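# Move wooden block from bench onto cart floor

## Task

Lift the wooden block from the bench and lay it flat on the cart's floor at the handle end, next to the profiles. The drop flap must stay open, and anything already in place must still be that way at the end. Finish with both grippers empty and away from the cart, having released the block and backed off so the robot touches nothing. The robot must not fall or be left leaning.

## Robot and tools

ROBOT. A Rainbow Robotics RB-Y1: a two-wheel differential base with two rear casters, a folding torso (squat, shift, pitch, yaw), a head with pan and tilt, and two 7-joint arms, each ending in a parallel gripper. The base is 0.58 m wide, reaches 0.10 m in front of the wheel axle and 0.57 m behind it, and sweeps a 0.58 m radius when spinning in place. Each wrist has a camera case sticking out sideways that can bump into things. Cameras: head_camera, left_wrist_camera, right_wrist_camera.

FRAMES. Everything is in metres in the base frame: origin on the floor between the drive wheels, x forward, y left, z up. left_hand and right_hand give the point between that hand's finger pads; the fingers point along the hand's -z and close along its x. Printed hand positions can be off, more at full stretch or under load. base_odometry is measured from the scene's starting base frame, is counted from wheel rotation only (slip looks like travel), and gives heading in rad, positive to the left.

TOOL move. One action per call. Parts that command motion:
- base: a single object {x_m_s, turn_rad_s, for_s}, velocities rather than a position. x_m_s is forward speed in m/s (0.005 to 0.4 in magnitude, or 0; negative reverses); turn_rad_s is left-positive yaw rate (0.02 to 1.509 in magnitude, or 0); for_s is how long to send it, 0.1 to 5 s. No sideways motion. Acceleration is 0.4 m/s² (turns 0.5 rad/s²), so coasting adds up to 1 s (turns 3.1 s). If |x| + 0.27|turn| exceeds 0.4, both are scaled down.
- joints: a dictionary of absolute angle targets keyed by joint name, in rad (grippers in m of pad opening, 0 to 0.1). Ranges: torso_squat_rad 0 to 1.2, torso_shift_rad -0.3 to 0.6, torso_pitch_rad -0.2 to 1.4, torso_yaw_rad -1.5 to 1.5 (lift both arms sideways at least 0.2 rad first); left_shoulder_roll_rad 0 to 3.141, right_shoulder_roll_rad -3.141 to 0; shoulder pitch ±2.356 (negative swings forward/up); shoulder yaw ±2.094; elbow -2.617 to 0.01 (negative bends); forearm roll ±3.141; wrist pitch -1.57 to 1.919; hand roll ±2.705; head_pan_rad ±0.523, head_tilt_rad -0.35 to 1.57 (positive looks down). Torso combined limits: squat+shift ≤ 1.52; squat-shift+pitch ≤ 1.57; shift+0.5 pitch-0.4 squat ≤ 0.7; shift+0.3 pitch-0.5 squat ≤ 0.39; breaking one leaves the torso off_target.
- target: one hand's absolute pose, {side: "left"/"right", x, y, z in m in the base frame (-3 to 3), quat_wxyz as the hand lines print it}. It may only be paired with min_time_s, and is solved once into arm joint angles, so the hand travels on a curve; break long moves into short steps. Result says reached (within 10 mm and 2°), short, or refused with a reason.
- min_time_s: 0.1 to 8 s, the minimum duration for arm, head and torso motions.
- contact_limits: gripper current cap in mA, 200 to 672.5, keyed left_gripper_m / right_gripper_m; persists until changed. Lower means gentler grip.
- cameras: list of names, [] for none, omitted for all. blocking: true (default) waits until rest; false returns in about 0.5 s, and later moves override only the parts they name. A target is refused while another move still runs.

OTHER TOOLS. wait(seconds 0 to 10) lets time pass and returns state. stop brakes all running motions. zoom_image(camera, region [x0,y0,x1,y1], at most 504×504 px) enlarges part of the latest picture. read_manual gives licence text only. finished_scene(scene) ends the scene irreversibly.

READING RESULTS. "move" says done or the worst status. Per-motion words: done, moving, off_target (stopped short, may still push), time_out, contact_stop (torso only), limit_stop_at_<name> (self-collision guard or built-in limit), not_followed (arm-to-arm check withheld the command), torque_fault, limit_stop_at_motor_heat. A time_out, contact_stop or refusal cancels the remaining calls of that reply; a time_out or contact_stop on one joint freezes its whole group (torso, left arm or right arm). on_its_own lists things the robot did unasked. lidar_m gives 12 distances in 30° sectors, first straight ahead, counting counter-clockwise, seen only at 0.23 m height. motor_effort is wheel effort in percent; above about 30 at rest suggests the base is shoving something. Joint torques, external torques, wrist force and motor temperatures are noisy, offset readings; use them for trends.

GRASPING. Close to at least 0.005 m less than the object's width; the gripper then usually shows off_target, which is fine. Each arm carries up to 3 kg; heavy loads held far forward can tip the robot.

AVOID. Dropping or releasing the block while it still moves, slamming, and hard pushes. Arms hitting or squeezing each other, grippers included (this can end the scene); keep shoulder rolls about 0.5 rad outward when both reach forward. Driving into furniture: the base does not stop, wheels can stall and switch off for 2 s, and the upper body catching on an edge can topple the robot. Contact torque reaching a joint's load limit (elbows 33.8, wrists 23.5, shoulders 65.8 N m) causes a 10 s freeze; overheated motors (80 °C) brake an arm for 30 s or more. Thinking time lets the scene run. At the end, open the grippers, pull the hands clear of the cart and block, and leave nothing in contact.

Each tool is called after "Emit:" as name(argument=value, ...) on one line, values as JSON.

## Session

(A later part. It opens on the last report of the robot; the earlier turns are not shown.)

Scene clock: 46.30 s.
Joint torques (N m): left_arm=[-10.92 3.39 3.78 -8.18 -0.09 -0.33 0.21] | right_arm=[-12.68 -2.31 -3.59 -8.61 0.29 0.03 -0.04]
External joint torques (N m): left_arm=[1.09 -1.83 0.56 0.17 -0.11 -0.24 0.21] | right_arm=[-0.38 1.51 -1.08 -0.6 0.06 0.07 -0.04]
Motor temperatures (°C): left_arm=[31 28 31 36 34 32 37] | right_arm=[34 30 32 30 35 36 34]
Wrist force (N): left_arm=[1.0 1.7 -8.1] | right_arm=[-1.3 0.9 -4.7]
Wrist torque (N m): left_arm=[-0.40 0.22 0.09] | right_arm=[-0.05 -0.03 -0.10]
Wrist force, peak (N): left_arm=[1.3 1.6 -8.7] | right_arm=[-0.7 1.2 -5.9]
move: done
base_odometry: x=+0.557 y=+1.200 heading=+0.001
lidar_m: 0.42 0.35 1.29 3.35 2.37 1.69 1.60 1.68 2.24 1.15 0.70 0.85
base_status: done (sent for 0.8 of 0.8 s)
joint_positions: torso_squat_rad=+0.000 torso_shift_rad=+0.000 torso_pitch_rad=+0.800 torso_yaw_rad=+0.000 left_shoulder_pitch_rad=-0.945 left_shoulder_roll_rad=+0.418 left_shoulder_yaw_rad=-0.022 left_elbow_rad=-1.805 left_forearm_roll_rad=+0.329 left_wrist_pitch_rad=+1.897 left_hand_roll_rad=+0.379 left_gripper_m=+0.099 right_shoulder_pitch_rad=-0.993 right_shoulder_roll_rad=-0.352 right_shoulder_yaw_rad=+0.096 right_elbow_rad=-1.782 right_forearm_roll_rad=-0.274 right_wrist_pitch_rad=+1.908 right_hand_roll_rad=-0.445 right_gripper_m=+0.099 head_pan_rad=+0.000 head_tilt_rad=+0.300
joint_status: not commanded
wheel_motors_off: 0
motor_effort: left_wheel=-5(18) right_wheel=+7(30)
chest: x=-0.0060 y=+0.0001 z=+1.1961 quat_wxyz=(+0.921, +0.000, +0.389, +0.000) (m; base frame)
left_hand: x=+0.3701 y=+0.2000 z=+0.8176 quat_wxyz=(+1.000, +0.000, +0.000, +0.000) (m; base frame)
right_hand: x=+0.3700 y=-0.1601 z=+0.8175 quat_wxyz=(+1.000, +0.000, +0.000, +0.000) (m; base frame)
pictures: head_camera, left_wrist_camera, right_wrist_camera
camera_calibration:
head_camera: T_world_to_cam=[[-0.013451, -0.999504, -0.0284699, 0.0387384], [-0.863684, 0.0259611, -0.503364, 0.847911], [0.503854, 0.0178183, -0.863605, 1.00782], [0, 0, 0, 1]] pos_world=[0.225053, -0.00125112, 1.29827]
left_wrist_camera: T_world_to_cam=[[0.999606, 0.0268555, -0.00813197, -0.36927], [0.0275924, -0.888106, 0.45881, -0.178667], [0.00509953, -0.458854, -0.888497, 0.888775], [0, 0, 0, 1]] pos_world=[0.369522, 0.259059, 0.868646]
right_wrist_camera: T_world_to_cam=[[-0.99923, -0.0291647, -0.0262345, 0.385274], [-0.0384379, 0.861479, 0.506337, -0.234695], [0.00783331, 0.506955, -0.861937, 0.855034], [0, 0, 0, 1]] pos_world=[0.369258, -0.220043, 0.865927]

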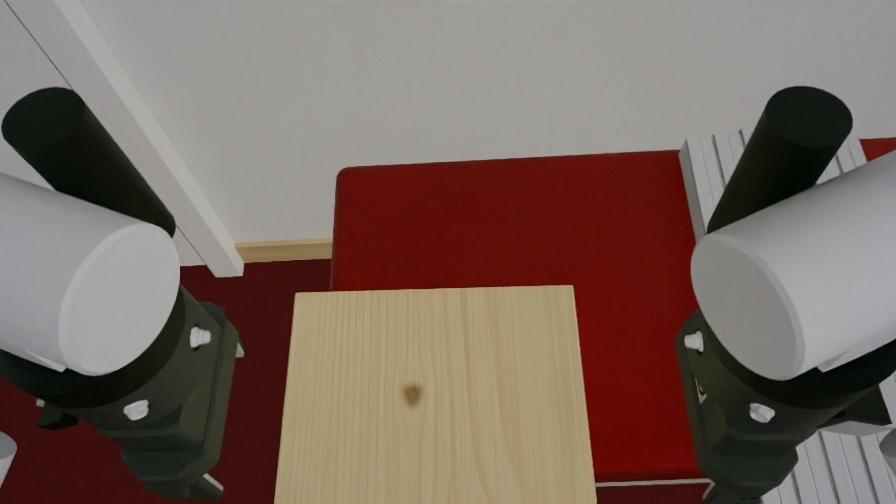

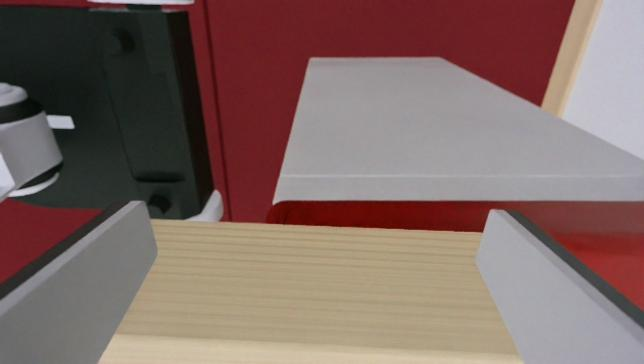

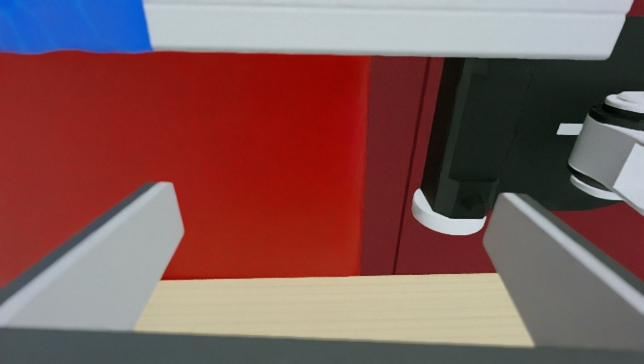

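Emit:
move(joints={"torso_squat_rad":0.37}, cameras=[])

Emit:
move(target={"side":"left","x":0.37,"y":0.128,"z":0.770,"quat_wxyz":[1,0,0,0]}, min_time_s=1.5, cameras=[])

Emit:
move(target={"side":"right","x":0.37,"y":-0.128,"z":0.770,"quat_wxyz":[1,0,0,0]})

Scene clock: 51.07 s.
Joint torques (N m): left_arm=[-11.12 3.9 3.65 -8.08 -0.09 -0.37 0.06] | right_arm=[-12.5 -2.54 -4.03 -8.59 0.34 0.04 0.02]
External joint torques (N m): left_arm=[0.89 -1.31 0.43 0.27 -0.11 -0.28 0.06] | right_arm=[-0.2 1.28 -1.52 -0.59 0.12 0.08 0.02]
Motor temperatures (°C): left_arm=[31 28 31 36 34 32 37] | right_arm=[34 30 32 30 35 36 34]
Wrist force (N): left_arm=[0.6 1.7 -7.8] | right_arm=[-1.2 1.0 -5.0]
Wrist torque (N m): left_arm=[-0.34 0.17 0.12] | right_arm=[-0.10 -0.01 -0.06]
Wrist force, peak (N): left_arm=[0.6 1.8 -8.8] | right_arm=[-0.4 0.6 -6.0]
move: done
base_odometry: x=+0.557 y=+1.200 heading=+0.001
lidar_m: 0.40 0.35 1.30 3.36 2.36 1.68 1.61 1.68 2.23 1.15 0.70 0.85
base_status: not commanded
joint_positions: torso_squat_rad=+0.370 torso_shift_rad=+0.000 torso_pitch_rad=+0.800 torso_yaw_rad=+0.000 left_shoulder_pitch_rad=-0.945 left_shoulder_roll_rad=+0.418 left_shoulder_yaw_rad=-0.022 left_elbow_rad=-1.805 left_forearm_roll_rad=+0.329 left_wrist_pitch_rad=+1.897 left_hand_roll_rad=+0.379 left_gripper_m=+0.099 right_shoulder_pitch_rad=-0.993 right_shoulder_roll_rad=-0.352 right_shoulder_yaw_rad=+0.096 right_elbow_rad=-1.782 right_forearm_roll_rad=-0.274 right_wrist_pitch_rad=+1.908 right_hand_roll_rad=-0.445 right_gripper_m=+0.099 head_pan_rad=+0.000 head_tilt_rad=+0.300
joint_status: all done
wheel_motors_off: 0
motor_effort: left_wheel=-6(7) right_wheel=+6(8)
chest: x=-0.0061 y=+0.0001 z=+1.1487 quat_wxyz=(+0.921, +0.000, +0.389, +0.000) (m; base frame)
left_hand: x=+0.3702 y=+0.2000 z=+0.7703 quat_wxyz=(+1.000, +0.000, +0.000, +0.000) (m; base frame)
right_hand: x=+0.3700 y=-0.1601 z=+0.7701 quat_wxyz=(+1.000, +0.000, +0.000, +0.000) (m; base frame)
pictures: none
No camera images: "cameras" was empty.

Scene clock: 52.90 s.
Joint torques (N m): left_arm=[-15.19 -2.52 1.45 -8.44 0.76 -1.41 0.64] | right_arm=[-12.25 -2.39 -3.95 -8.84 0.37 0.14 0.04]
External joint torques (N m): left_arm=[-1.85 -4.56 -0.87 0.1 0.75 -1.33 0.64] | right_arm=[0.04 1.43 -1.44 -0.83 0.14 0.17 0.04]
Motor temperatures (°C): left_arm=[31 28 31 36 34 32 37] | right_arm=[34 30 32 30 35 36 34]
Wrist force (N): left_arm=[-1.3 9.3 -8.0] | right_arm=[-0.9 1.0 -5.0]
Wrist torque (N m): left_arm=[-0.46 0.17 -0.35] | right_arm=[-0.06 0.01 -0.09]
Wrist force, peak (N): left_arm=[3.2 16.4 -1.7] | right_arm=[-0.7 1.0 -5.7]
move: done
base_odometry: x=+0.557 y=+1.200 heading=+0.001
lidar_m: 0.41 0.34 1.30 3.37 2.38 1.69 1.61 1.67 2.24 1.13 0.69 0.85
base_status: not commanded
joint_positions: torso_squat_rad=+0.370 torso_shift_rad=+0.000 torso_pitch_rad=+0.800 torso_yaw_rad=+0.000 left_shoulder_pitch_rad=-1.033 left_shoulder_roll_rad=+0.303 left_shoulder_yaw_rad=-0.155 left_elbow_rad=-1.751 left_forearm_roll_rad=+0.236 left_wrist_pitch_rad=+1.910 left_hand_roll_rad=+0.500 left_gripper_m=+0.099 right_shoulder_pitch_rad=-0.993 right_shoulder_roll_rad=-0.352 right_shoulder_yaw_rad=+0.096 right_elbow_rad=-1.782 right_forearm_roll_rad=-0.274 right_wrist_pitch_rad=+1.908 right_hand_roll_rad=-0.445 right_gripper_m=+0.099 head_pan_rad=+0.000 head_tilt_rad=+0.300
joint_status: all done
wheel_motors_off: 0
motor_effort: left_wheel=-4(7) right_wheel=+3(6)
chest: x=-0.0061 y=+0.0002 z=+1.1487 quat_wxyz=(+0.921, +0.000, +0.389, +0.000) (m; base frame)
left_hand: x=+0.3696 y=+0.1289 z=+0.7702 quat_wxyz=(+1.000, +0.001, +0.000, +0.000) (m; base frame)
left_hand_status: reached (checked arc, planned for 1.5 s): 1 mm and 0.1 deg off.
right_hand: x=+0.3700 y=-0.1600 z=+0.7701 quat_wxyz=(+1.000, +0.000, +0.000, +0.000) (m; base frame)
pictures: none
No camera images: "cameras" was empty.

Scene clock: 53.50 s.
Joint torques (N m): left_arm=[-19.18 -14.96 -3.93 -12.08 7 -4.91 0.81] | right_arm=[-19.66 17.9 5.71 -11.7 -7.18 -5.12 -0.47]
External joint torques (N m): left_arm=[-5.86 -17.08 -6.27 -3.54 6.99 -4.83 0.81] | right_arm=[-6.76 20.43 7.85 -3.62 -7.42 -5.09 -0.47]
Motor temperatures (°C): left_arm=[31 28 31 36 34 32 37] | right_arm=[34 30 32 30 35 36 34]
Wrist force (N): left_arm=[-1.5 43.6 -6.5] | right_arm=[-3.9 -48.8 3.1]
Wrist torque (N m): left_arm=[-1.14 0.09 -0.89] | right_arm=[1.69 0.04 0.60]
Wrist force, peak (N): left_arm=[-0.4 54.1 -9.0] | right_arm=[-5.1 -59.4 3.8]
move: done
base_odometry: x=+0.557 y=+1.200 heading=+0.001
lidar_m: 0.41 0.35 1.29 3.36 2.38 1.69 1.61 1.67 2.23 1.14 0.71 0.84
base_status: not commanded
joint_positions: torso_squat_rad=+0.370 torso_shift_rad=+0.000 torso_pitch_rad=+0.800 torso_yaw_rad=+0.000 left_shoulder_pitch_rad=-1.032 left_shoulder_roll_rad=+0.306 left_shoulder_yaw_rad=-0.153 left_elbow_rad=-1.750 left_forearm_roll_rad=+0.234 left_wrist_pitch_rad=+1.910 left_hand_roll_rad=+0.500 left_gripper_m=+0.099 right_shoulder_pitch_rad=-1.032 right_shoulder_roll_rad=-0.303 right_shoulder_yaw_rad=+0.149 right_elbow_rad=-1.748 right_forearm_roll_rad=-0.230 right_wrist_pitch_rad=+1.910 right_hand_roll_rad=-0.496 right_gripper_m=+0.099 head_pan_rad=+0.000 head_tilt_rad=+0.300
joint_status: all done
wheel_motors_off: 0
motor_effort: left_wheel=-5(6) right_wheel=+7(8)
chest: x=-0.0062 y=+0.0001 z=+1.1488 quat_wxyz=(+0.921, +0.000, +0.389, +0.000) (m; base frame)
left_hand: x=+0.3697 y=+0.1313 z=+0.7699 quat_wxyz=(+1.000, +0.003, +0.000, +0.001) (m; base frame)
right_hand: x=+0.3701 y=-0.1318 z=+0.7696 quat_wxyz=(+1.000, -0.004, +0.000, -0.002) (m; base frame)
right_hand_status: reached (checked arc, planned for 0.3 s): 4 mm and 0.5 deg off.
pictures: head_camera, left_wrist_camera, right_wrist_camera
camera_calibration:
head_camera: T_world_to_cam=[[-0.0134939, -0.999506, -0.0283856, 0.0372934], [-0.86357, 0.0259596, -0.503559, 0.824147], [0.504048, 0.017718, -0.863494, 0.966892], [0, 0, 0, 1]] pos_world=[0.224853, -0.00125087, 1.25097]
left_wrist_camera: T_world_to_cam=[[0.999521, 0.0297517, -0.00857211, -0.367463], [0.0304005, -0.890545, 0.453877, -0.214704], [0.00586976, -0.45392, -0.891023, 0.815849], [0, 0, 0, 1]] pos_world=[0.369025, 0.19006, 0.821239]
right_wrist_camera: T_world_to_cam=[[-0.99936, -0.0250242, -0.0255455, 0.385032], [-0.0344556, 0.865009, 0.500572, -0.231355], [0.00957066, 0.501132, -0.865318, 0.80062], [0, 0, 0, 1]] pos_world=[0.369151, -0.191457, 0.818436]

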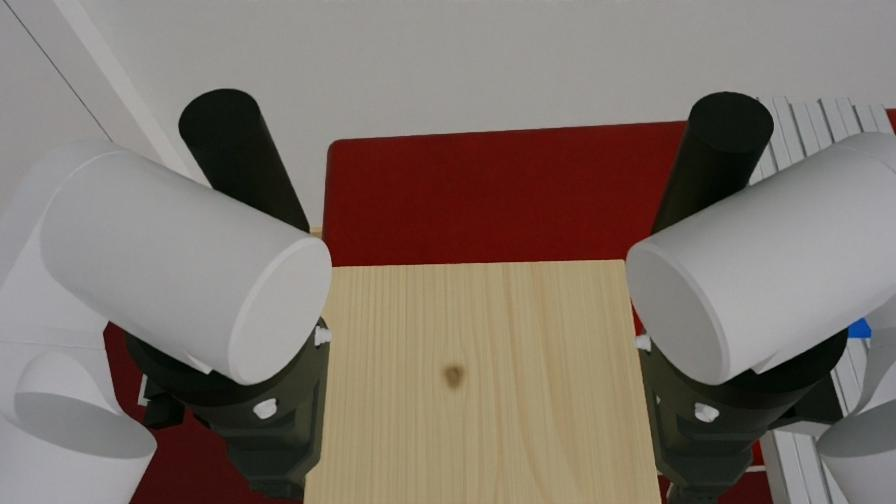

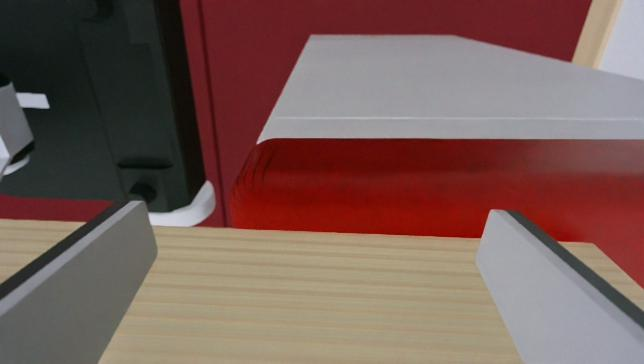

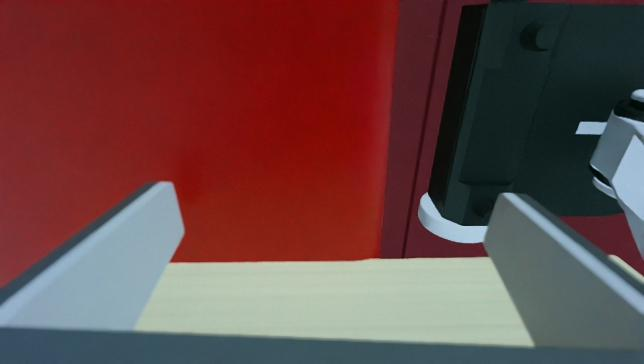

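Emit:
move(target={"side":"left","x":0.37,"y":0.1245,"z":0.770,"quat_wxyz":[1,0,0,0]}, cameras=[])

Emit:
move(target={"side":"right","x":0.37,"y":-0.1245,"z":0.770,"quat_wxyz":[1,0,0,0]}, cameras=[])

Emit:
move(joints={"torso_squat_rad":0.24}, min_time_s=1.5)

Emit:
wait(seconds=1.5)

Scene clock: 64.87 s.
Joint torques (N m): left_arm=[-23.01 -23.7 -7.01 -12.69 9.61 -8.71 2.04] | right_arm=[-19.73 21.35 6.77 -12.55 -8.65 -5.07 -0.44]
External joint torques (N m): left_arm=[-9.59 -25.71 -9.33 -4.14 9.6 -8.64 2.04] | right_arm=[-6.82 23.9 8.93 -4.49 -8.89 -5.05 -0.44]
Motor temperatures (°C): left_arm=[31 28 31 36 35 33 37] | right_arm=[34 30 32 31 36 37 34]
Wrist force (N): left_arm=[-8.7 66.0 1.7] | right_arm=[0.1 -53.4 0.1]
Wrist torque (N m): left_arm=[-1.78 -0.01 -2.28] | right_arm=[1.74 0.12 0.53]
Wrist force, peak (N): left_arm=[-7.7 72.3 2.5] | right_arm=[0.3 -56.8 -1.6]
move: done
base_odometry: x=+0.557 y=+1.200 heading=+0.001
lidar_m: 0.40 0.35 1.30 3.36 2.37 1.69 1.61 1.67 2.23 1.15 0.71 0.85
base_status: not commanded
joint_positions: torso_squat_rad=+0.370 torso_shift_rad=+0.000 torso_pitch_rad=+0.799 torso_yaw_rad=+0.000 left_shoulder_pitch_rad=-1.037 left_shoulder_roll_rad=+0.301 left_shoulder_yaw_rad=-0.158 left_elbow_rad=-1.742 left_forearm_roll_rad=+0.229 left_wrist_pitch_rad=+1.910 left_hand_roll_rad=+0.505 left_gripper_m=+0.099 right_shoulder_pitch_rad=-1.032 right_shoulder_roll_rad=-0.304 right_shoulder_yaw_rad=+0.149 right_elbow_rad=-1.747 right_forearm_roll_rad=-0.230 right_wrist_pitch_rad=+1.910 right_hand_roll_rad=-0.496 right_gripper_m=+0.099 head_pan_rad=+0.000 head_tilt_rad=+0.300
joint_status: all done
wheel_motors_off: 0
motor_effort: left_wheel=-4(5) right_wheel=+7(8)
chest: x=-0.0063 y=+0.0001 z=+1.1488 quat_wxyz=(+0.921, +0.000, +0.389, +0.000) (m; base frame)
left_hand: x=+0.3699 y=+0.1293 z=+0.7694 quat_wxyz=(+1.000, +0.005, +0.001, +0.002) (m; base frame)
left_hand_status: reached (checked arc, planned for 0.1 s): 5 mm and 0.6 deg off.
right_hand: x=+0.3702 y=-0.1322 z=+0.7697 quat_wxyz=(+1.000, -0.004, +0.000, -0.002) (m; base frame)
pictures: none
No camera images: "cameras" was empty.

Scene clock: 65.40 s.
Joint torques (N m): left_arm=[-23.75 -25.95 -8.32 -13.57 10.88 -9.2 2.14] | right_arm=[-22.5 30.25 10.02 -13.41 -11.52 -7.78 -0.78]
External joint torques (N m): left_arm=[-10.34 -27.98 -10.64 -5.03 10.88 -9.13 2.14] | right_arm=[-9.52 32.7 12.15 -5.34 -11.76 -7.76 -0.78]
Motor temperatures (°C): left_arm=[31 28 31 36 35 33 37] | right_arm=[34 30 32 31 36 37 34]
Wrist force (N): left_arm=[-6.6 70.5 -0.4] | right_arm=[-4.4 -75.5 6.8]
Wrist torque (N m): left_arm=[-1.80 0.08 -2.33] | right_arm=[2.60 0.00 0.83]
Wrist force, peak (N): left_arm=[-5.8 74.5 -1.5] | right_arm=[-3.9 -82.4 7.9]
move: done
base_odometry: x=+0.557 y=+1.200 heading=+0.001
lidar_m: 0.40 0.34 1.29 3.34 2.38 1.68 1.60 1.68 2.23 1.16 0.71 0.85
base_status: not commanded
joint_positions: torso_squat_rad=+0.370 torso_shift_rad=+0.000 torso_pitch_rad=+0.799 torso_yaw_rad=+0.000 left_shoulder_pitch_rad=-1.037 left_shoulder_roll_rad=+0.302 left_shoulder_yaw_rad=-0.158 left_elbow_rad=-1.742 left_forearm_roll_rad=+0.229 left_wrist_pitch_rad=+1.910 left_hand_roll_rad=+0.505 left_gripper_m=+0.099 right_shoulder_pitch_rad=-1.036 right_shoulder_roll_rad=-0.300 right_shoulder_yaw_rad=+0.154 right_elbow_rad=-1.741 right_forearm_roll_rad=-0.225 right_wrist_pitch_rad=+1.911 right_hand_roll_rad=-0.501 right_gripper_m=+0.099 head_pan_rad=+0.000 head_tilt_rad=+0.300
joint_status: all done
wheel_motors_off: 0
motor_effort: left_wheel=-4(5) right_wheel=+8(9)
chest: x=-0.0064 y=+0.0001 z=+1.1489 quat_wxyz=(+0.921, +0.000, +0.389, +0.000) (m; base frame)
left_hand: x=+0.3699 y=+0.1297 z=+0.7694 quat_wxyz=(+1.000, +0.005, +0.001, +0.003) (m; base frame)
right_hand: x=+0.3704 y=-0.1304 z=+0.7695 quat_wxyz=(+1.000, -0.006, +0.000, -0.003) (m; base frame)
right_hand_status: reached (checked arc, planned for 0.1 s): 6 mm and 0.7 deg off.
pictures: none
No camera images: "cameras" was empty.

Scene clock: 67.20 s.
Joint torques (N m): left_arm=[-18.83 -9.64 -1.33 -12.51 4.65 -2.53 1.01] | right_arm=[-19.03 10.73 1.92 -11.97 -4.1 -1.73 -0.98]
External joint torques (N m): left_arm=[-5.42 -11.57 -3.61 -3.96 4.63 -2.46 1.01] | right_arm=[-6.07 13.06 4 -3.88 -4.33 -1.71 -0.98]
Motor temperatures (°C): left_arm=[31 28 31 36 35 33 37] | right_arm=[34 30 32 31 36 37 34]
Wrist force (N): left_arm=[2.6 23.9 -15.5] | right_arm=[0.5 -21.7 -13.4]
Wrist torque (N m): left_arm=[-0.46 -0.27 -1.20] | right_arm=[0.32 -0.40 1.16]
Wrist force, peak (N): left_arm=[-5.8 71.0 -1.1] | right_arm=[-4.6 -75.1 6.4]
move: done
base_odometry: x=+0.557 y=+1.200 heading=+0.001
lidar_m: 0.40 0.34 1.28 3.36 2.35 1.69 1.61 1.68 2.23 1.15 0.70 0.86
base_status: not commanded
joint_positions: torso_squat_rad=+0.240 torso_shift_rad=+0.000 torso_pitch_rad=+0.801 torso_yaw_rad=+0.000 left_shoulder_pitch_rad=-1.038 left_shoulder_roll_rad=+0.298 left_shoulder_yaw_rad=-0.159 left_elbow_rad=-1.742 left_forearm_roll_rad=+0.230 left_wrist_pitch_rad=+1.909 left_hand_roll_rad=+0.505 left_gripper_m=+0.099 right_shoulder_pitch_rad=-1.037 right_shoulder_roll_rad=-0.295 right_shoulder_yaw_rad=+0.156 right_elbow_rad=-1.742 right_forearm_roll_rad=-0.227 right_wrist_pitch_rad=+1.909 right_hand_roll_rad=-0.501 right_gripper_m=+0.099 head_pan_rad=+0.000 head_tilt_rad=+0.300
joint_status: all done
wheel_motors_off: 0
motor_effort: left_wheel=-4(12) right_wheel=+5(10)
chest: x=-0.0057 y=+0.0001 z=+1.1759 quat_wxyz=(+0.921, +0.000, +0.390, +0.000) (m; base frame)
left_hand: x=+0.3699 y=+0.1268 z=+0.7962 quat_wxyz=(+1.000, +0.002, +0.001, +0.001) (m; base frame)
right_hand: x=+0.3700 y=-0.1269 z=+0.7961 quat_wxyz=(+1.000, -0.002, +0.001, -0.001) (m; base frame)
pictures: head_camera, left_wrist_camera, right_wrist_camera
camera_calibration:
head_camera: T_world_to_cam=[[-0.0134702, -0.999504, -0.0284622, 0.0382575], [-0.864022, 0.0259618, -0.502785, 0.837323], [0.503275, 0.0178194, -0.863943, 0.990566], [0, 0, 0, 1]] pos_world=[0.225454, -0.00115112, 1.27787]
left_wrist_camera: T_world_to_cam=[[0.999513, 0.0292461, -0.0108484, -0.365379], [0.0309774, -0.889786, 0.455326, -0.232152], [0.00366374, -0.45544, -0.890259, 0.837737], [0, 0, 0, 1]] pos_world=[0.369323, 0.185659, 0.847544]
right_wrist_camera: T_world_to_cam=[[-0.999353, -0.0267915, -0.0240055, 0.384288], [-0.035232, 0.863694, 0.502784, -0.250551], [0.00726308, 0.503304, -0.864079, 0.821268], [0, 0, 0, 1]] pos_world=[0.369246, -0.186653, 0.844838]

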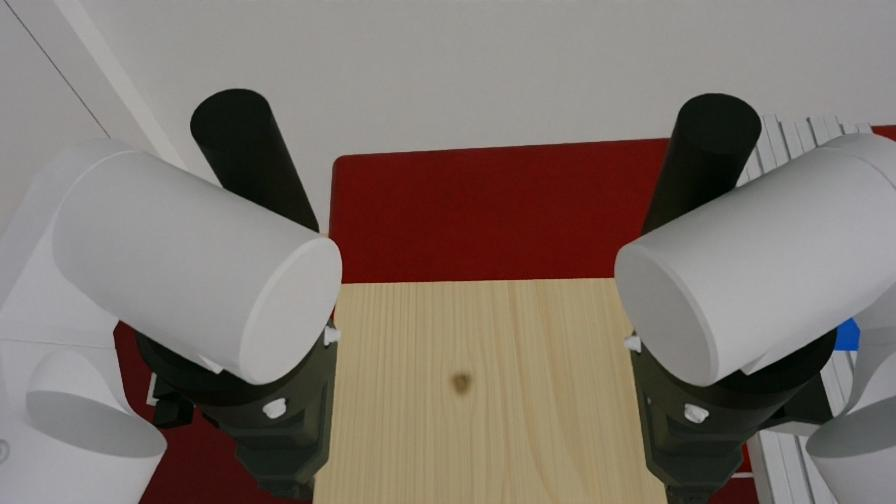

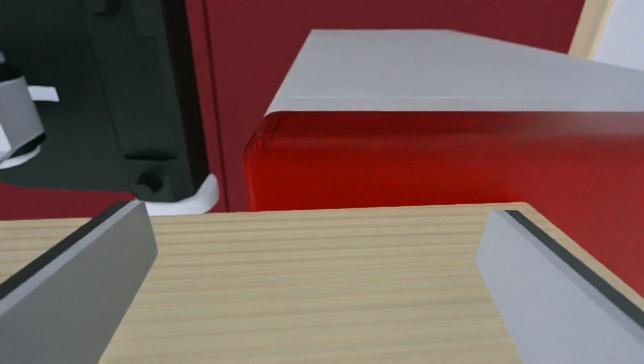

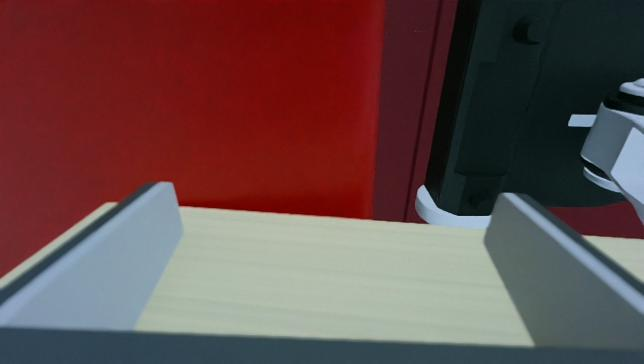

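Scene clock: 68.70 s.
Joint torques (N m): left_arm=[-18.71 -9.63 -1.6 -12.62 4.68 -2.43 0.93] | right_arm=[-18.88 10.88 1.69 -11.84 -4.23 -1.89 -0.96]
External joint torques (N m): left_arm=[-5.31 -11.56 -3.88 -4.07 4.67 -2.36 0.93] | right_arm=[-5.91 13.21 3.78 -3.76 -4.46 -1.86 -0.96]
Motor temperatures (°C): left_arm=[31 28 31 36 35 33 37] | right_arm=[34 30 32 31 36 37 34]
Wrist force (N): left_arm=[2.0 24.2 -17.2] | right_arm=[0.1 -21.1 -14.1]
Wrist torque (N m): left_arm=[-0.46 -0.30 -1.18] | right_arm=[0.26 -0.44 1.13]
Wrist force, peak (N): left_arm=[2.3 24.2 -17.4] | right_arm=[0.4 -21.5 -14.8]
base_odometry: x=+0.557 y=+1.200 heading=+0.001
lidar_m: 0.41 0.34 1.31 3.35 2.36 1.68 1.60 1.68 2.23 1.14 0.72 0.85
base_status: not commanded
joint_positions: torso_squat_rad=+0.240 torso_shift_rad=+0.000 torso_pitch_rad=+0.801 torso_yaw_rad=+0.000 left_shoulder_pitch_rad=-1.038 left_shoulder_roll_rad=+0.298 left_shoulder_yaw_rad=-0.159 left_elbow_rad=-1.742 left_forearm_roll_rad=+0.230 left_wrist_pitch_rad=+1.909 left_hand_roll_rad=+0.505 left_gripper_m=+0.099 right_shoulder_pitch_rad=-1.037 right_shoulder_roll_rad=-0.295 right_shoulder_yaw_rad=+0.156 right_elbow_rad=-1.742 right_forearm_roll_rad=-0.227 right_wrist_pitch_rad=+1.909 right_hand_roll_rad=-0.501 right_gripper_m=+0.099 head_pan_rad=+0.000 head_tilt_rad=+0.300
joint_status: all done
wheel_motors_off: 0
motor_effort: left_wheel=-4(12) right_wheel=+5(10)
chest: x=-0.0057 y=+0.0001 z=+1.1759 quat_wxyz=(+0.921, +0.000, +0.390, +0.000) (m; base frame)
left_hand: x=+0.3699 y=+0.1268 z=+0.7962 quat_wxyz=(+1.000, +0.002, +0.001, +0.001) (m; base frame)
right_hand: x=+0.3700 y=-0.1269 z=+0.7961 quat_wxyz=(+1.000, -0.002, +0.001, -0.001) (m; base frame)
wait: 1.50 s; at rest by 0.27 s
pictures: head_camera, left_wrist_camera, right_wrist_camera
camera_calibration:
head_camera: T_world_to_cam=[[-0.0134702, -0.999504, -0.0284622, 0.0382575], [-0.864022, 0.0259618, -0.502785, 0.837323], [0.503275, 0.0178194, -0.863943, 0.990566], [0, 0, 0, 1]] pos_world=[0.225454, -0.00115112, 1.27787]
left_wrist_camera: T_world_to_cam=[[0.999513, 0.0292461, -0.0108484, -0.365379], [0.0309774, -0.889786, 0.455326, -0.232152], [0.00366374, -0.45544, -0.890259, 0.837737], [0, 0, 0, 1]] pos_world=[0.369323, 0.185659, 0.847544]
right_wrist_camera: T_world_to_cam=[[-0.999353, -0.0267915, -0.0240055, 0.384288], [-0.035232, 0.863694, 0.502784, -0.250551], [0.00726308, 0.503304, -0.864079, 0.821268], [0, 0, 0, 1]] pos_world=[0.369246, -0.186653, 0.844838]

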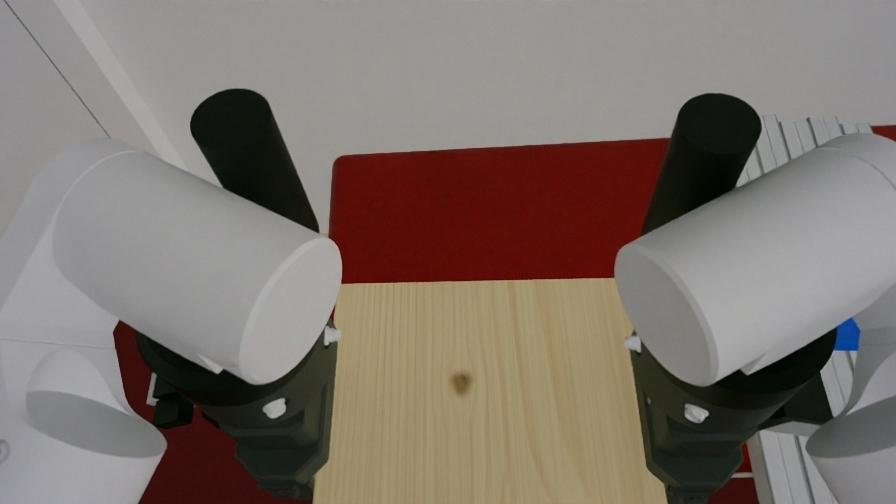

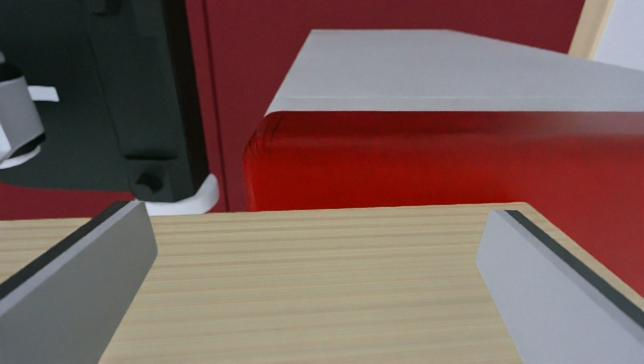

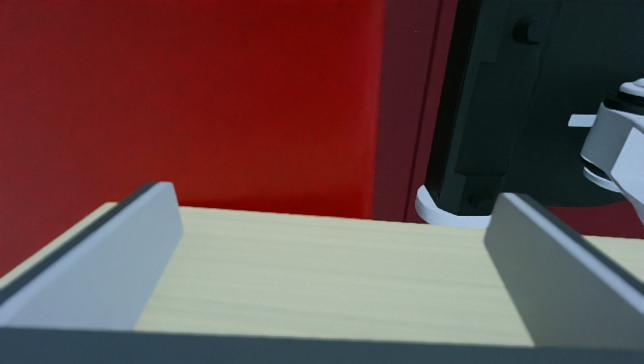

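Emit:
move(joints={"torso_squat_rad":0.33}, min_time_s=1.5)

Scene clock: 73.80 s.
Joint torques (N m): left_arm=[-18.76 -9.58 -1.1 -12.54 4.42 -2.66 1.08] | right_arm=[-19.28 10.59 1.3 -12.07 -3.8 -2.39 -1.05]
External joint torques (N m): left_arm=[-5.35 -11.51 -3.38 -3.99 4.4 -2.59 1.08] | right_arm=[-6.3 12.92 3.38 -3.99 -4.03 -2.36 -1.05]
Motor temperatures (°C): left_arm=[31 28 31 36 35 33 37] | right_arm=[34 30 32 31 36 37 34]
Wrist force (N): left_arm=[-0.4 25.7 -12.5] | right_arm=[-3.2 -22.3 -11.0]
Wrist torque (N m): left_arm=[-0.59 -0.11 -1.26] | right_arm=[0.33 -0.35 1.26]
Wrist force, peak (N): left_arm=[3.0 24.6 -17.4] | right_arm=[0.5 -21.8 -14.7]
move: done
base_odometry: x=+0.557 y=+1.200 heading=+0.001
lidar_m: 0.39 0.34 1.31 3.35 2.36 1.68 1.60 1.68 2.23 1.16 0.70 0.86
base_status: not commanded
joint_positions: torso_squat_rad=+0.330 torso_shift_rad=+0.000 torso_pitch_rad=+0.800 torso_yaw_rad=+0.000 left_shoulder_pitch_rad=-1.038 left_shoulder_roll_rad=+0.298 left_shoulder_yaw_rad=-0.159 left_elbow_rad=-1.742 left_forearm_roll_rad=+0.230 left_wrist_pitch_rad=+1.909 left_hand_roll_rad=+0.505 left_gripper_m=+0.099 right_shoulder_pitch_rad=-1.037 right_shoulder_roll_rad=-0.295 right_shoulder_yaw_rad=+0.156 right_elbow_rad=-1.742 right_forearm_roll_rad=-0.227 right_wrist_pitch_rad=+1.909 right_hand_roll_rad=-0.501 right_gripper_m=+0.099 head_pan_rad=+0.000 head_tilt_rad=+0.300
joint_status: all done
wheel_motors_off: 0
motor_effort: left_wheel=-4(5) right_wheel=+5(7)
chest: x=-0.0060 y=+0.0001 z=+1.1583 quat_wxyz=(+0.921, +0.000, +0.390, +0.000) (m; base frame)
left_hand: x=+0.3698 y=+0.1267 z=+0.7788 quat_wxyz=(+1.000, +0.002, +0.001, +0.001) (m; base frame)
right_hand: x=+0.3699 y=-0.1269 z=+0.7787 quat_wxyz=(+1.000, -0.002, +0.001, -0.001) (m; base frame)
pictures: head_camera, left_wrist_camera, right_wrist_camera
camera_calibration:
head_camera: T_world_to_cam=[[-0.0134574, -0.999504, -0.0284674, 0.0377589], [-0.863797, 0.0259613, -0.503171, 0.8287], [0.503661, 0.0178186, -0.863718, 0.975226], [0, 0, 0, 1]] pos_world=[0.225153, -0.00115112, 1.26037]
left_wrist_camera: T_world_to_cam=[[0.999518, 0.029207, -0.0104926, -0.365759], [0.0307802, -0.889747, 0.455415, -0.224189], [0.00396556, -0.455518, -0.890218, 0.822026], [0, 0, 0, 1]] pos_world=[0.369223, 0.185659, 0.830043]
right_wrist_camera: T_world_to_cam=[[-0.999344, -0.0268683, -0.0242793, 0.38398], [-0.0354362, 0.863693, 0.502772, -0.24172], [0.00746118, 0.503302, -0.864078, 0.806159], [0, 0, 0, 1]] pos_world=[0.369148, -0.186653, 0.827438]

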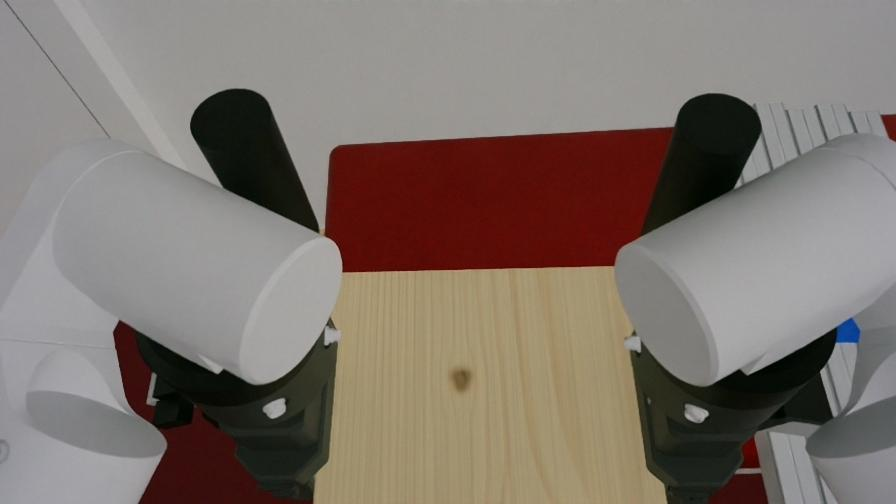

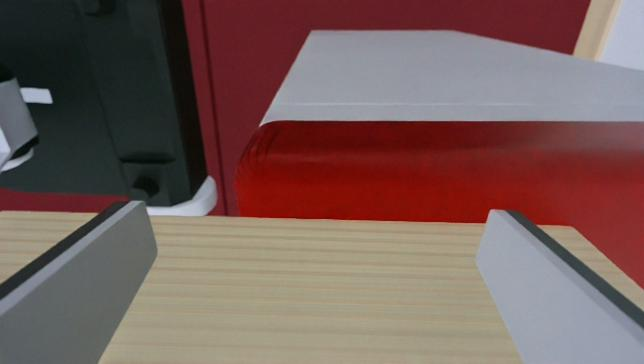

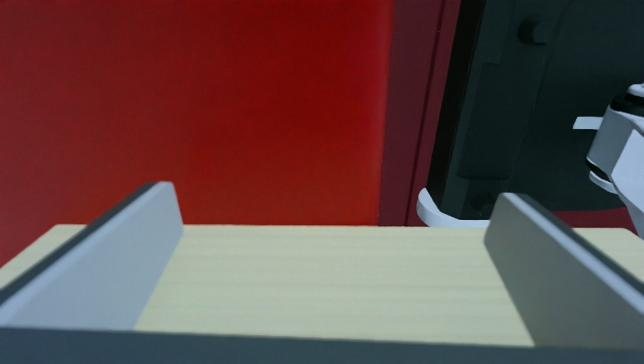

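Emit:
move(joints={"torso_squat_rad":0.37}, min_time_s=1.5, cameras=[])

Emit:
move(target={"side":"left","x":0.365,"y":0.155,"z":0.770,"quat_wxyz":[0.9972,-0.0749,0,0]}, min_time_s=1, cameras=[])

Emit:
move(target={"side":"right","x":0.365,"y":-0.155,"z":0.770,"quat_wxyz":[0.9972,0.0749,0,0]}, min_time_s=1)

Scene clock: 77.27 s.
Joint torques (N m): left_arm=[-14.59 -9.98 -2.11 -8.24 3.87 -5.66 1.25] | right_arm=[-17.27 10.34 1.31 -7.15 -3.15 -6.55 -2.18]
External joint torques (N m): left_arm=[-1.12 -11.93 -4.4 0.3 3.86 -5.58 1.25] | right_arm=[-4.25 12.68 3.4 0.93 -3.39 -6.52 -2.18]
Motor temperatures (°C): left_arm=[31 28 31 36 35 33 37] | right_arm=[34 30 32 31 36 37 34]
Wrist force (N): left_arm=[-4.4 32.1 13.3] | right_arm=[-18.1 -36.3 24.0]
Wrist torque (N m): left_arm=[-1.06 0.89 -1.18] | right_arm=[1.27 -0.34 2.34]
Wrist force, peak (N): left_arm=[-3.7 33.4 12.6] | right_arm=[-18.3 -36.4 24.9]
move: done
base_odometry: x=+0.557 y=+1.200 heading=+0.001
lidar_m: 0.42 0.34 1.29 3.34 2.37 1.68 1.60 1.68 2.22 1.14 0.70 0.85
base_status: not commanded
joint_positions: torso_squat_rad=+0.370 torso_shift_rad=-0.001 torso_pitch_rad=+0.798 torso_yaw_rad=+0.000 left_shoulder_pitch_rad=-1.039 left_shoulder_roll_rad=+0.298 left_shoulder_yaw_rad=-0.159 left_elbow_rad=-1.743 left_forearm_roll_rad=+0.230 left_wrist_pitch_rad=+1.910 left_hand_roll_rad=+0.505 left_gripper_m=+0.099 right_shoulder_pitch_rad=-1.038 right_shoulder_roll_rad=-0.295 right_shoulder_yaw_rad=+0.156 right_elbow_rad=-1.743 right_forearm_roll_rad=-0.227 right_wrist_pitch_rad=+1.910 right_hand_roll_rad=-0.501 right_gripper_m=+0.099 head_pan_rad=+0.000 head_tilt_rad=+0.300
joint_status: all done
wheel_motors_off: 0
motor_effort: left_wheel=-3(5) right_wheel=+10(11)
chest: x=-0.0072 y=+0.0001 z=+1.1492 quat_wxyz=(+0.922, +0.000, +0.388, +0.000) (m; base frame)
left_hand: x=+0.3700 y=+0.1265 z=+0.7712 quat_wxyz=(+1.000, +0.002, -0.001, +0.001) (m; base frame)
right_hand: x=+0.3697 y=-0.1268 z=+0.7709 quat_wxyz=(+1.000, -0.002, -0.001, -0.001) (m; base frame)
pictures: none
No camera images: "cameras" was empty.

Scene clock: 78.60 s.
Joint torques (N m): left_arm=[-10.53 3.17 3.83 -8.9 0.41 -0.61 -0.23] | right_arm=[-12.24 7.59 1.63 -5.14 -2.23 -2.71 -0.89]
External joint torques (N m): left_arm=[1.46 -0.79 1.25 -0.31 0.12 -0.41 -0.23] | right_arm=[0.79 9.91 3.72 2.95 -2.46 -2.68 -0.89]
Motor temperatures (°C): left_arm=[31 28 31 36 35 33 37] | right_arm=[34 30 32 31 36 37 34]
Wrist force (N): left_arm=[1.2 2.5 -7.2] | right_arm=[-7.7 -17.3 18.2]
Wrist torque (N m): left_arm=[-0.41 0.21 0.11] | right_arm=[0.80 -0.66 0.51]
Wrist force, peak (N): left_arm=[-4.2 33.0 13.2] | right_arm=[-18.1 -36.5 24.5]
move: done
base_odometry: x=+0.557 y=+1.200 heading=+0.000
lidar_m: 0.40 0.35 1.31 3.36 2.37 1.69 1.61 1.67 2.24 1.15 0.71 0.86
base_status: not commanded
joint_positions: torso_squat_rad=+0.370 torso_shift_rad=-0.001 torso_pitch_rad=+0.799 torso_yaw_rad=+0.000 left_shoulder_pitch_rad=-0.939 left_shoulder_roll_rad=+0.351 left_shoulder_yaw_rad=-0.007 left_elbow_rad=-1.809 left_forearm_roll_rad=+0.404 left_wrist_pitch_rad=+1.852 left_hand_roll_rad=+0.394 left_gripper_m=+0.099 right_shoulder_pitch_rad=-1.039 right_shoulder_roll_rad=-0.294 right_shoulder_yaw_rad=+0.156 right_elbow_rad=-1.743 right_forearm_roll_rad=-0.227 right_wrist_pitch_rad=+1.909 right_hand_roll_rad=-0.501 right_gripper_m=+0.099 head_pan_rad=+0.000 head_tilt_rad=+0.300
joint_status: all done
wheel_motors_off: 0
motor_effort: left_wheel=-6(7) right_wheel=+11(13)
chest: x=-0.0067 y=+0.0000 z=+1.1490 quat_wxyz=(+0.921, +0.000, +0.389, +0.000) (m; base frame)
left_hand: x=+0.3653 y=+0.1547 z=+0.7697 quat_wxyz=(+0.997, -0.075, +0.000, +0.000) (m; base frame)
left_hand_status: reached (checked arc, planned for 1.0 s): 1 mm and 0.0 deg off.
right_hand: x=+0.3705 y=-0.1262 z=+0.7709 quat_wxyz=(+1.000, -0.001, -0.001, -0.001) (m; base frame)
pictures: none
No camera images: "cameras" was empty.

Scene clock: 79.93 s.
Joint torques (N m): left_arm=[-10.83 3.13 3.92 -8.69 0.41 -0.68 -0.14] | right_arm=[-10.67 -5.45 -3.92 -9.33 -0.24 -0.35 0.1]
External joint torques (N m): left_arm=[1.15 -0.82 1.34 -0.11 0.13 -0.48 -0.14] | right_arm=[0.81 -1.17 -1.54 -1.2 -0.2 -0.2 0.09]
Motor temperatures (°C): left_arm=[31 28 31 36 35 33 37] | right_arm=[34 30 32 31 36 37 34]
Wrist force (N): left_arm=[1.2 1.9 -8.1] | right_arm=[-0.7 0.8 -5.1]
Wrist torque (N m): left_arm=[-0.31 0.22 0.09] | right_arm=[-0.13 0.06 -0.07]
Wrist force, peak (N): left_arm=[1.2 1.8 -8.5] | right_arm=[-8.1 -17.8 19.0]
move: done
base_odometry: x=+0.557 y=+1.200 heading=+0.001
lidar_m: 0.41 0.35 1.30 3.35 2.36 1.69 1.60 1.66 2.24 1.14 0.71 0.85
base_status: not commanded
joint_positions: torso_squat_rad=+0.370 torso_shift_rad=+0.000 torso_pitch_rad=+0.800 torso_yaw_rad=+0.000 left_shoulder_pitch_rad=-0.939 left_shoulder_roll_rad=+0.351 left_shoulder_yaw_rad=-0.007 left_elbow_rad=-1.809 left_forearm_roll_rad=+0.404 left_wrist_pitch_rad=+1.852 left_hand_roll_rad=+0.394 left_gripper_m=+0.099 right_shoulder_pitch_rad=-0.938 right_shoulder_roll_rad=-0.347 right_shoulder_yaw_rad=+0.004 right_elbow_rad=-1.812 right_forearm_roll_rad=-0.401 right_wrist_pitch_rad=+1.854 right_hand_roll_rad=-0.390 right_gripper_m=+0.099 head_pan_rad=+0.000 head_tilt_rad=+0.300
joint_status: all done
wheel_motors_off: 0
motor_effort: left_wheel=-5(7) right_wheel=+4(12)
chest: x=-0.0062 y=+0.0001 z=+1.1488 quat_wxyz=(+0.921, +0.000, +0.389, +0.000) (m; base frame)
left_hand: x=+0.3654 y=+0.1549 z=+0.7691 quat_wxyz=(+0.997, -0.075, +0.000, +0.000) (m; base frame)
right_hand: x=+0.3652 y=-0.1545 z=+0.7696 quat_wxyz=(+0.997, +0.075, +0.000, +0.000) (m; base frame)
right_hand_status: reached (checked arc, planned for 1.0 s): 1 mm and 0.0 deg off.
pictures: head_camera, left_wrist_camera, right_wrist_camera
camera_calibration:
head_camera: T_world_to_cam=[[-0.0134939, -0.999506, -0.0283856, 0.0372934], [-0.86357, 0.0259596, -0.503559, 0.824147], [0.504048, 0.017718, -0.863494, 0.966892], [0, 0, 0, 1]] pos_world=[0.224853, -0.00125087, 1.25097]
left_wrist_camera: T_world_to_cam=[[0.999574, 0.025853, -0.0135418, -0.359397], [0.0288831, -0.809751, 0.586062, -0.306886], [0.004186, -0.586204, -0.810153, 0.784854], [0, 0, 0, 1]] pos_world=[0.364822, 0.220875, 0.810839]
right_wrist_camera: T_world_to_cam=[[-0.999237, -0.0246983, -0.0302499, 0.383179], [-0.0382372, 0.776188, 0.629342, -0.323368], [0.00793592, 0.630018, -0.77654, 0.764184], [0, 0, 0, 1]] pos_world=[0.364458, -0.220992, 0.808519]

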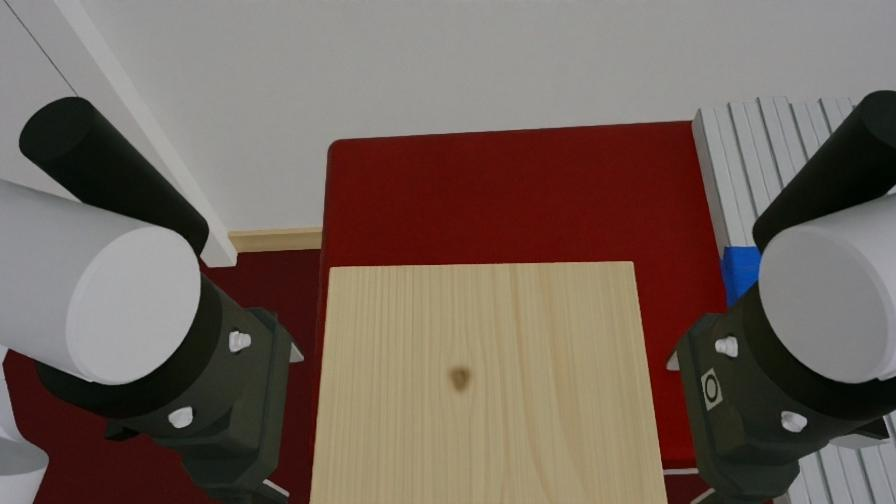

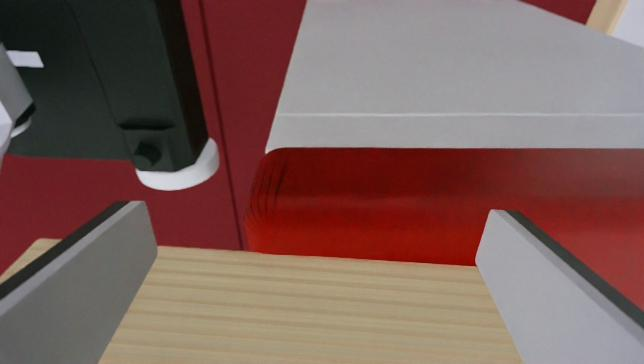

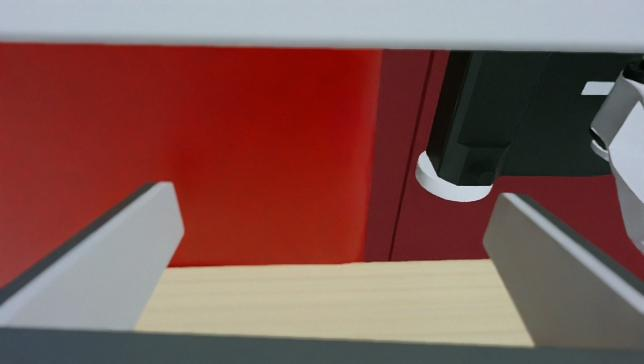

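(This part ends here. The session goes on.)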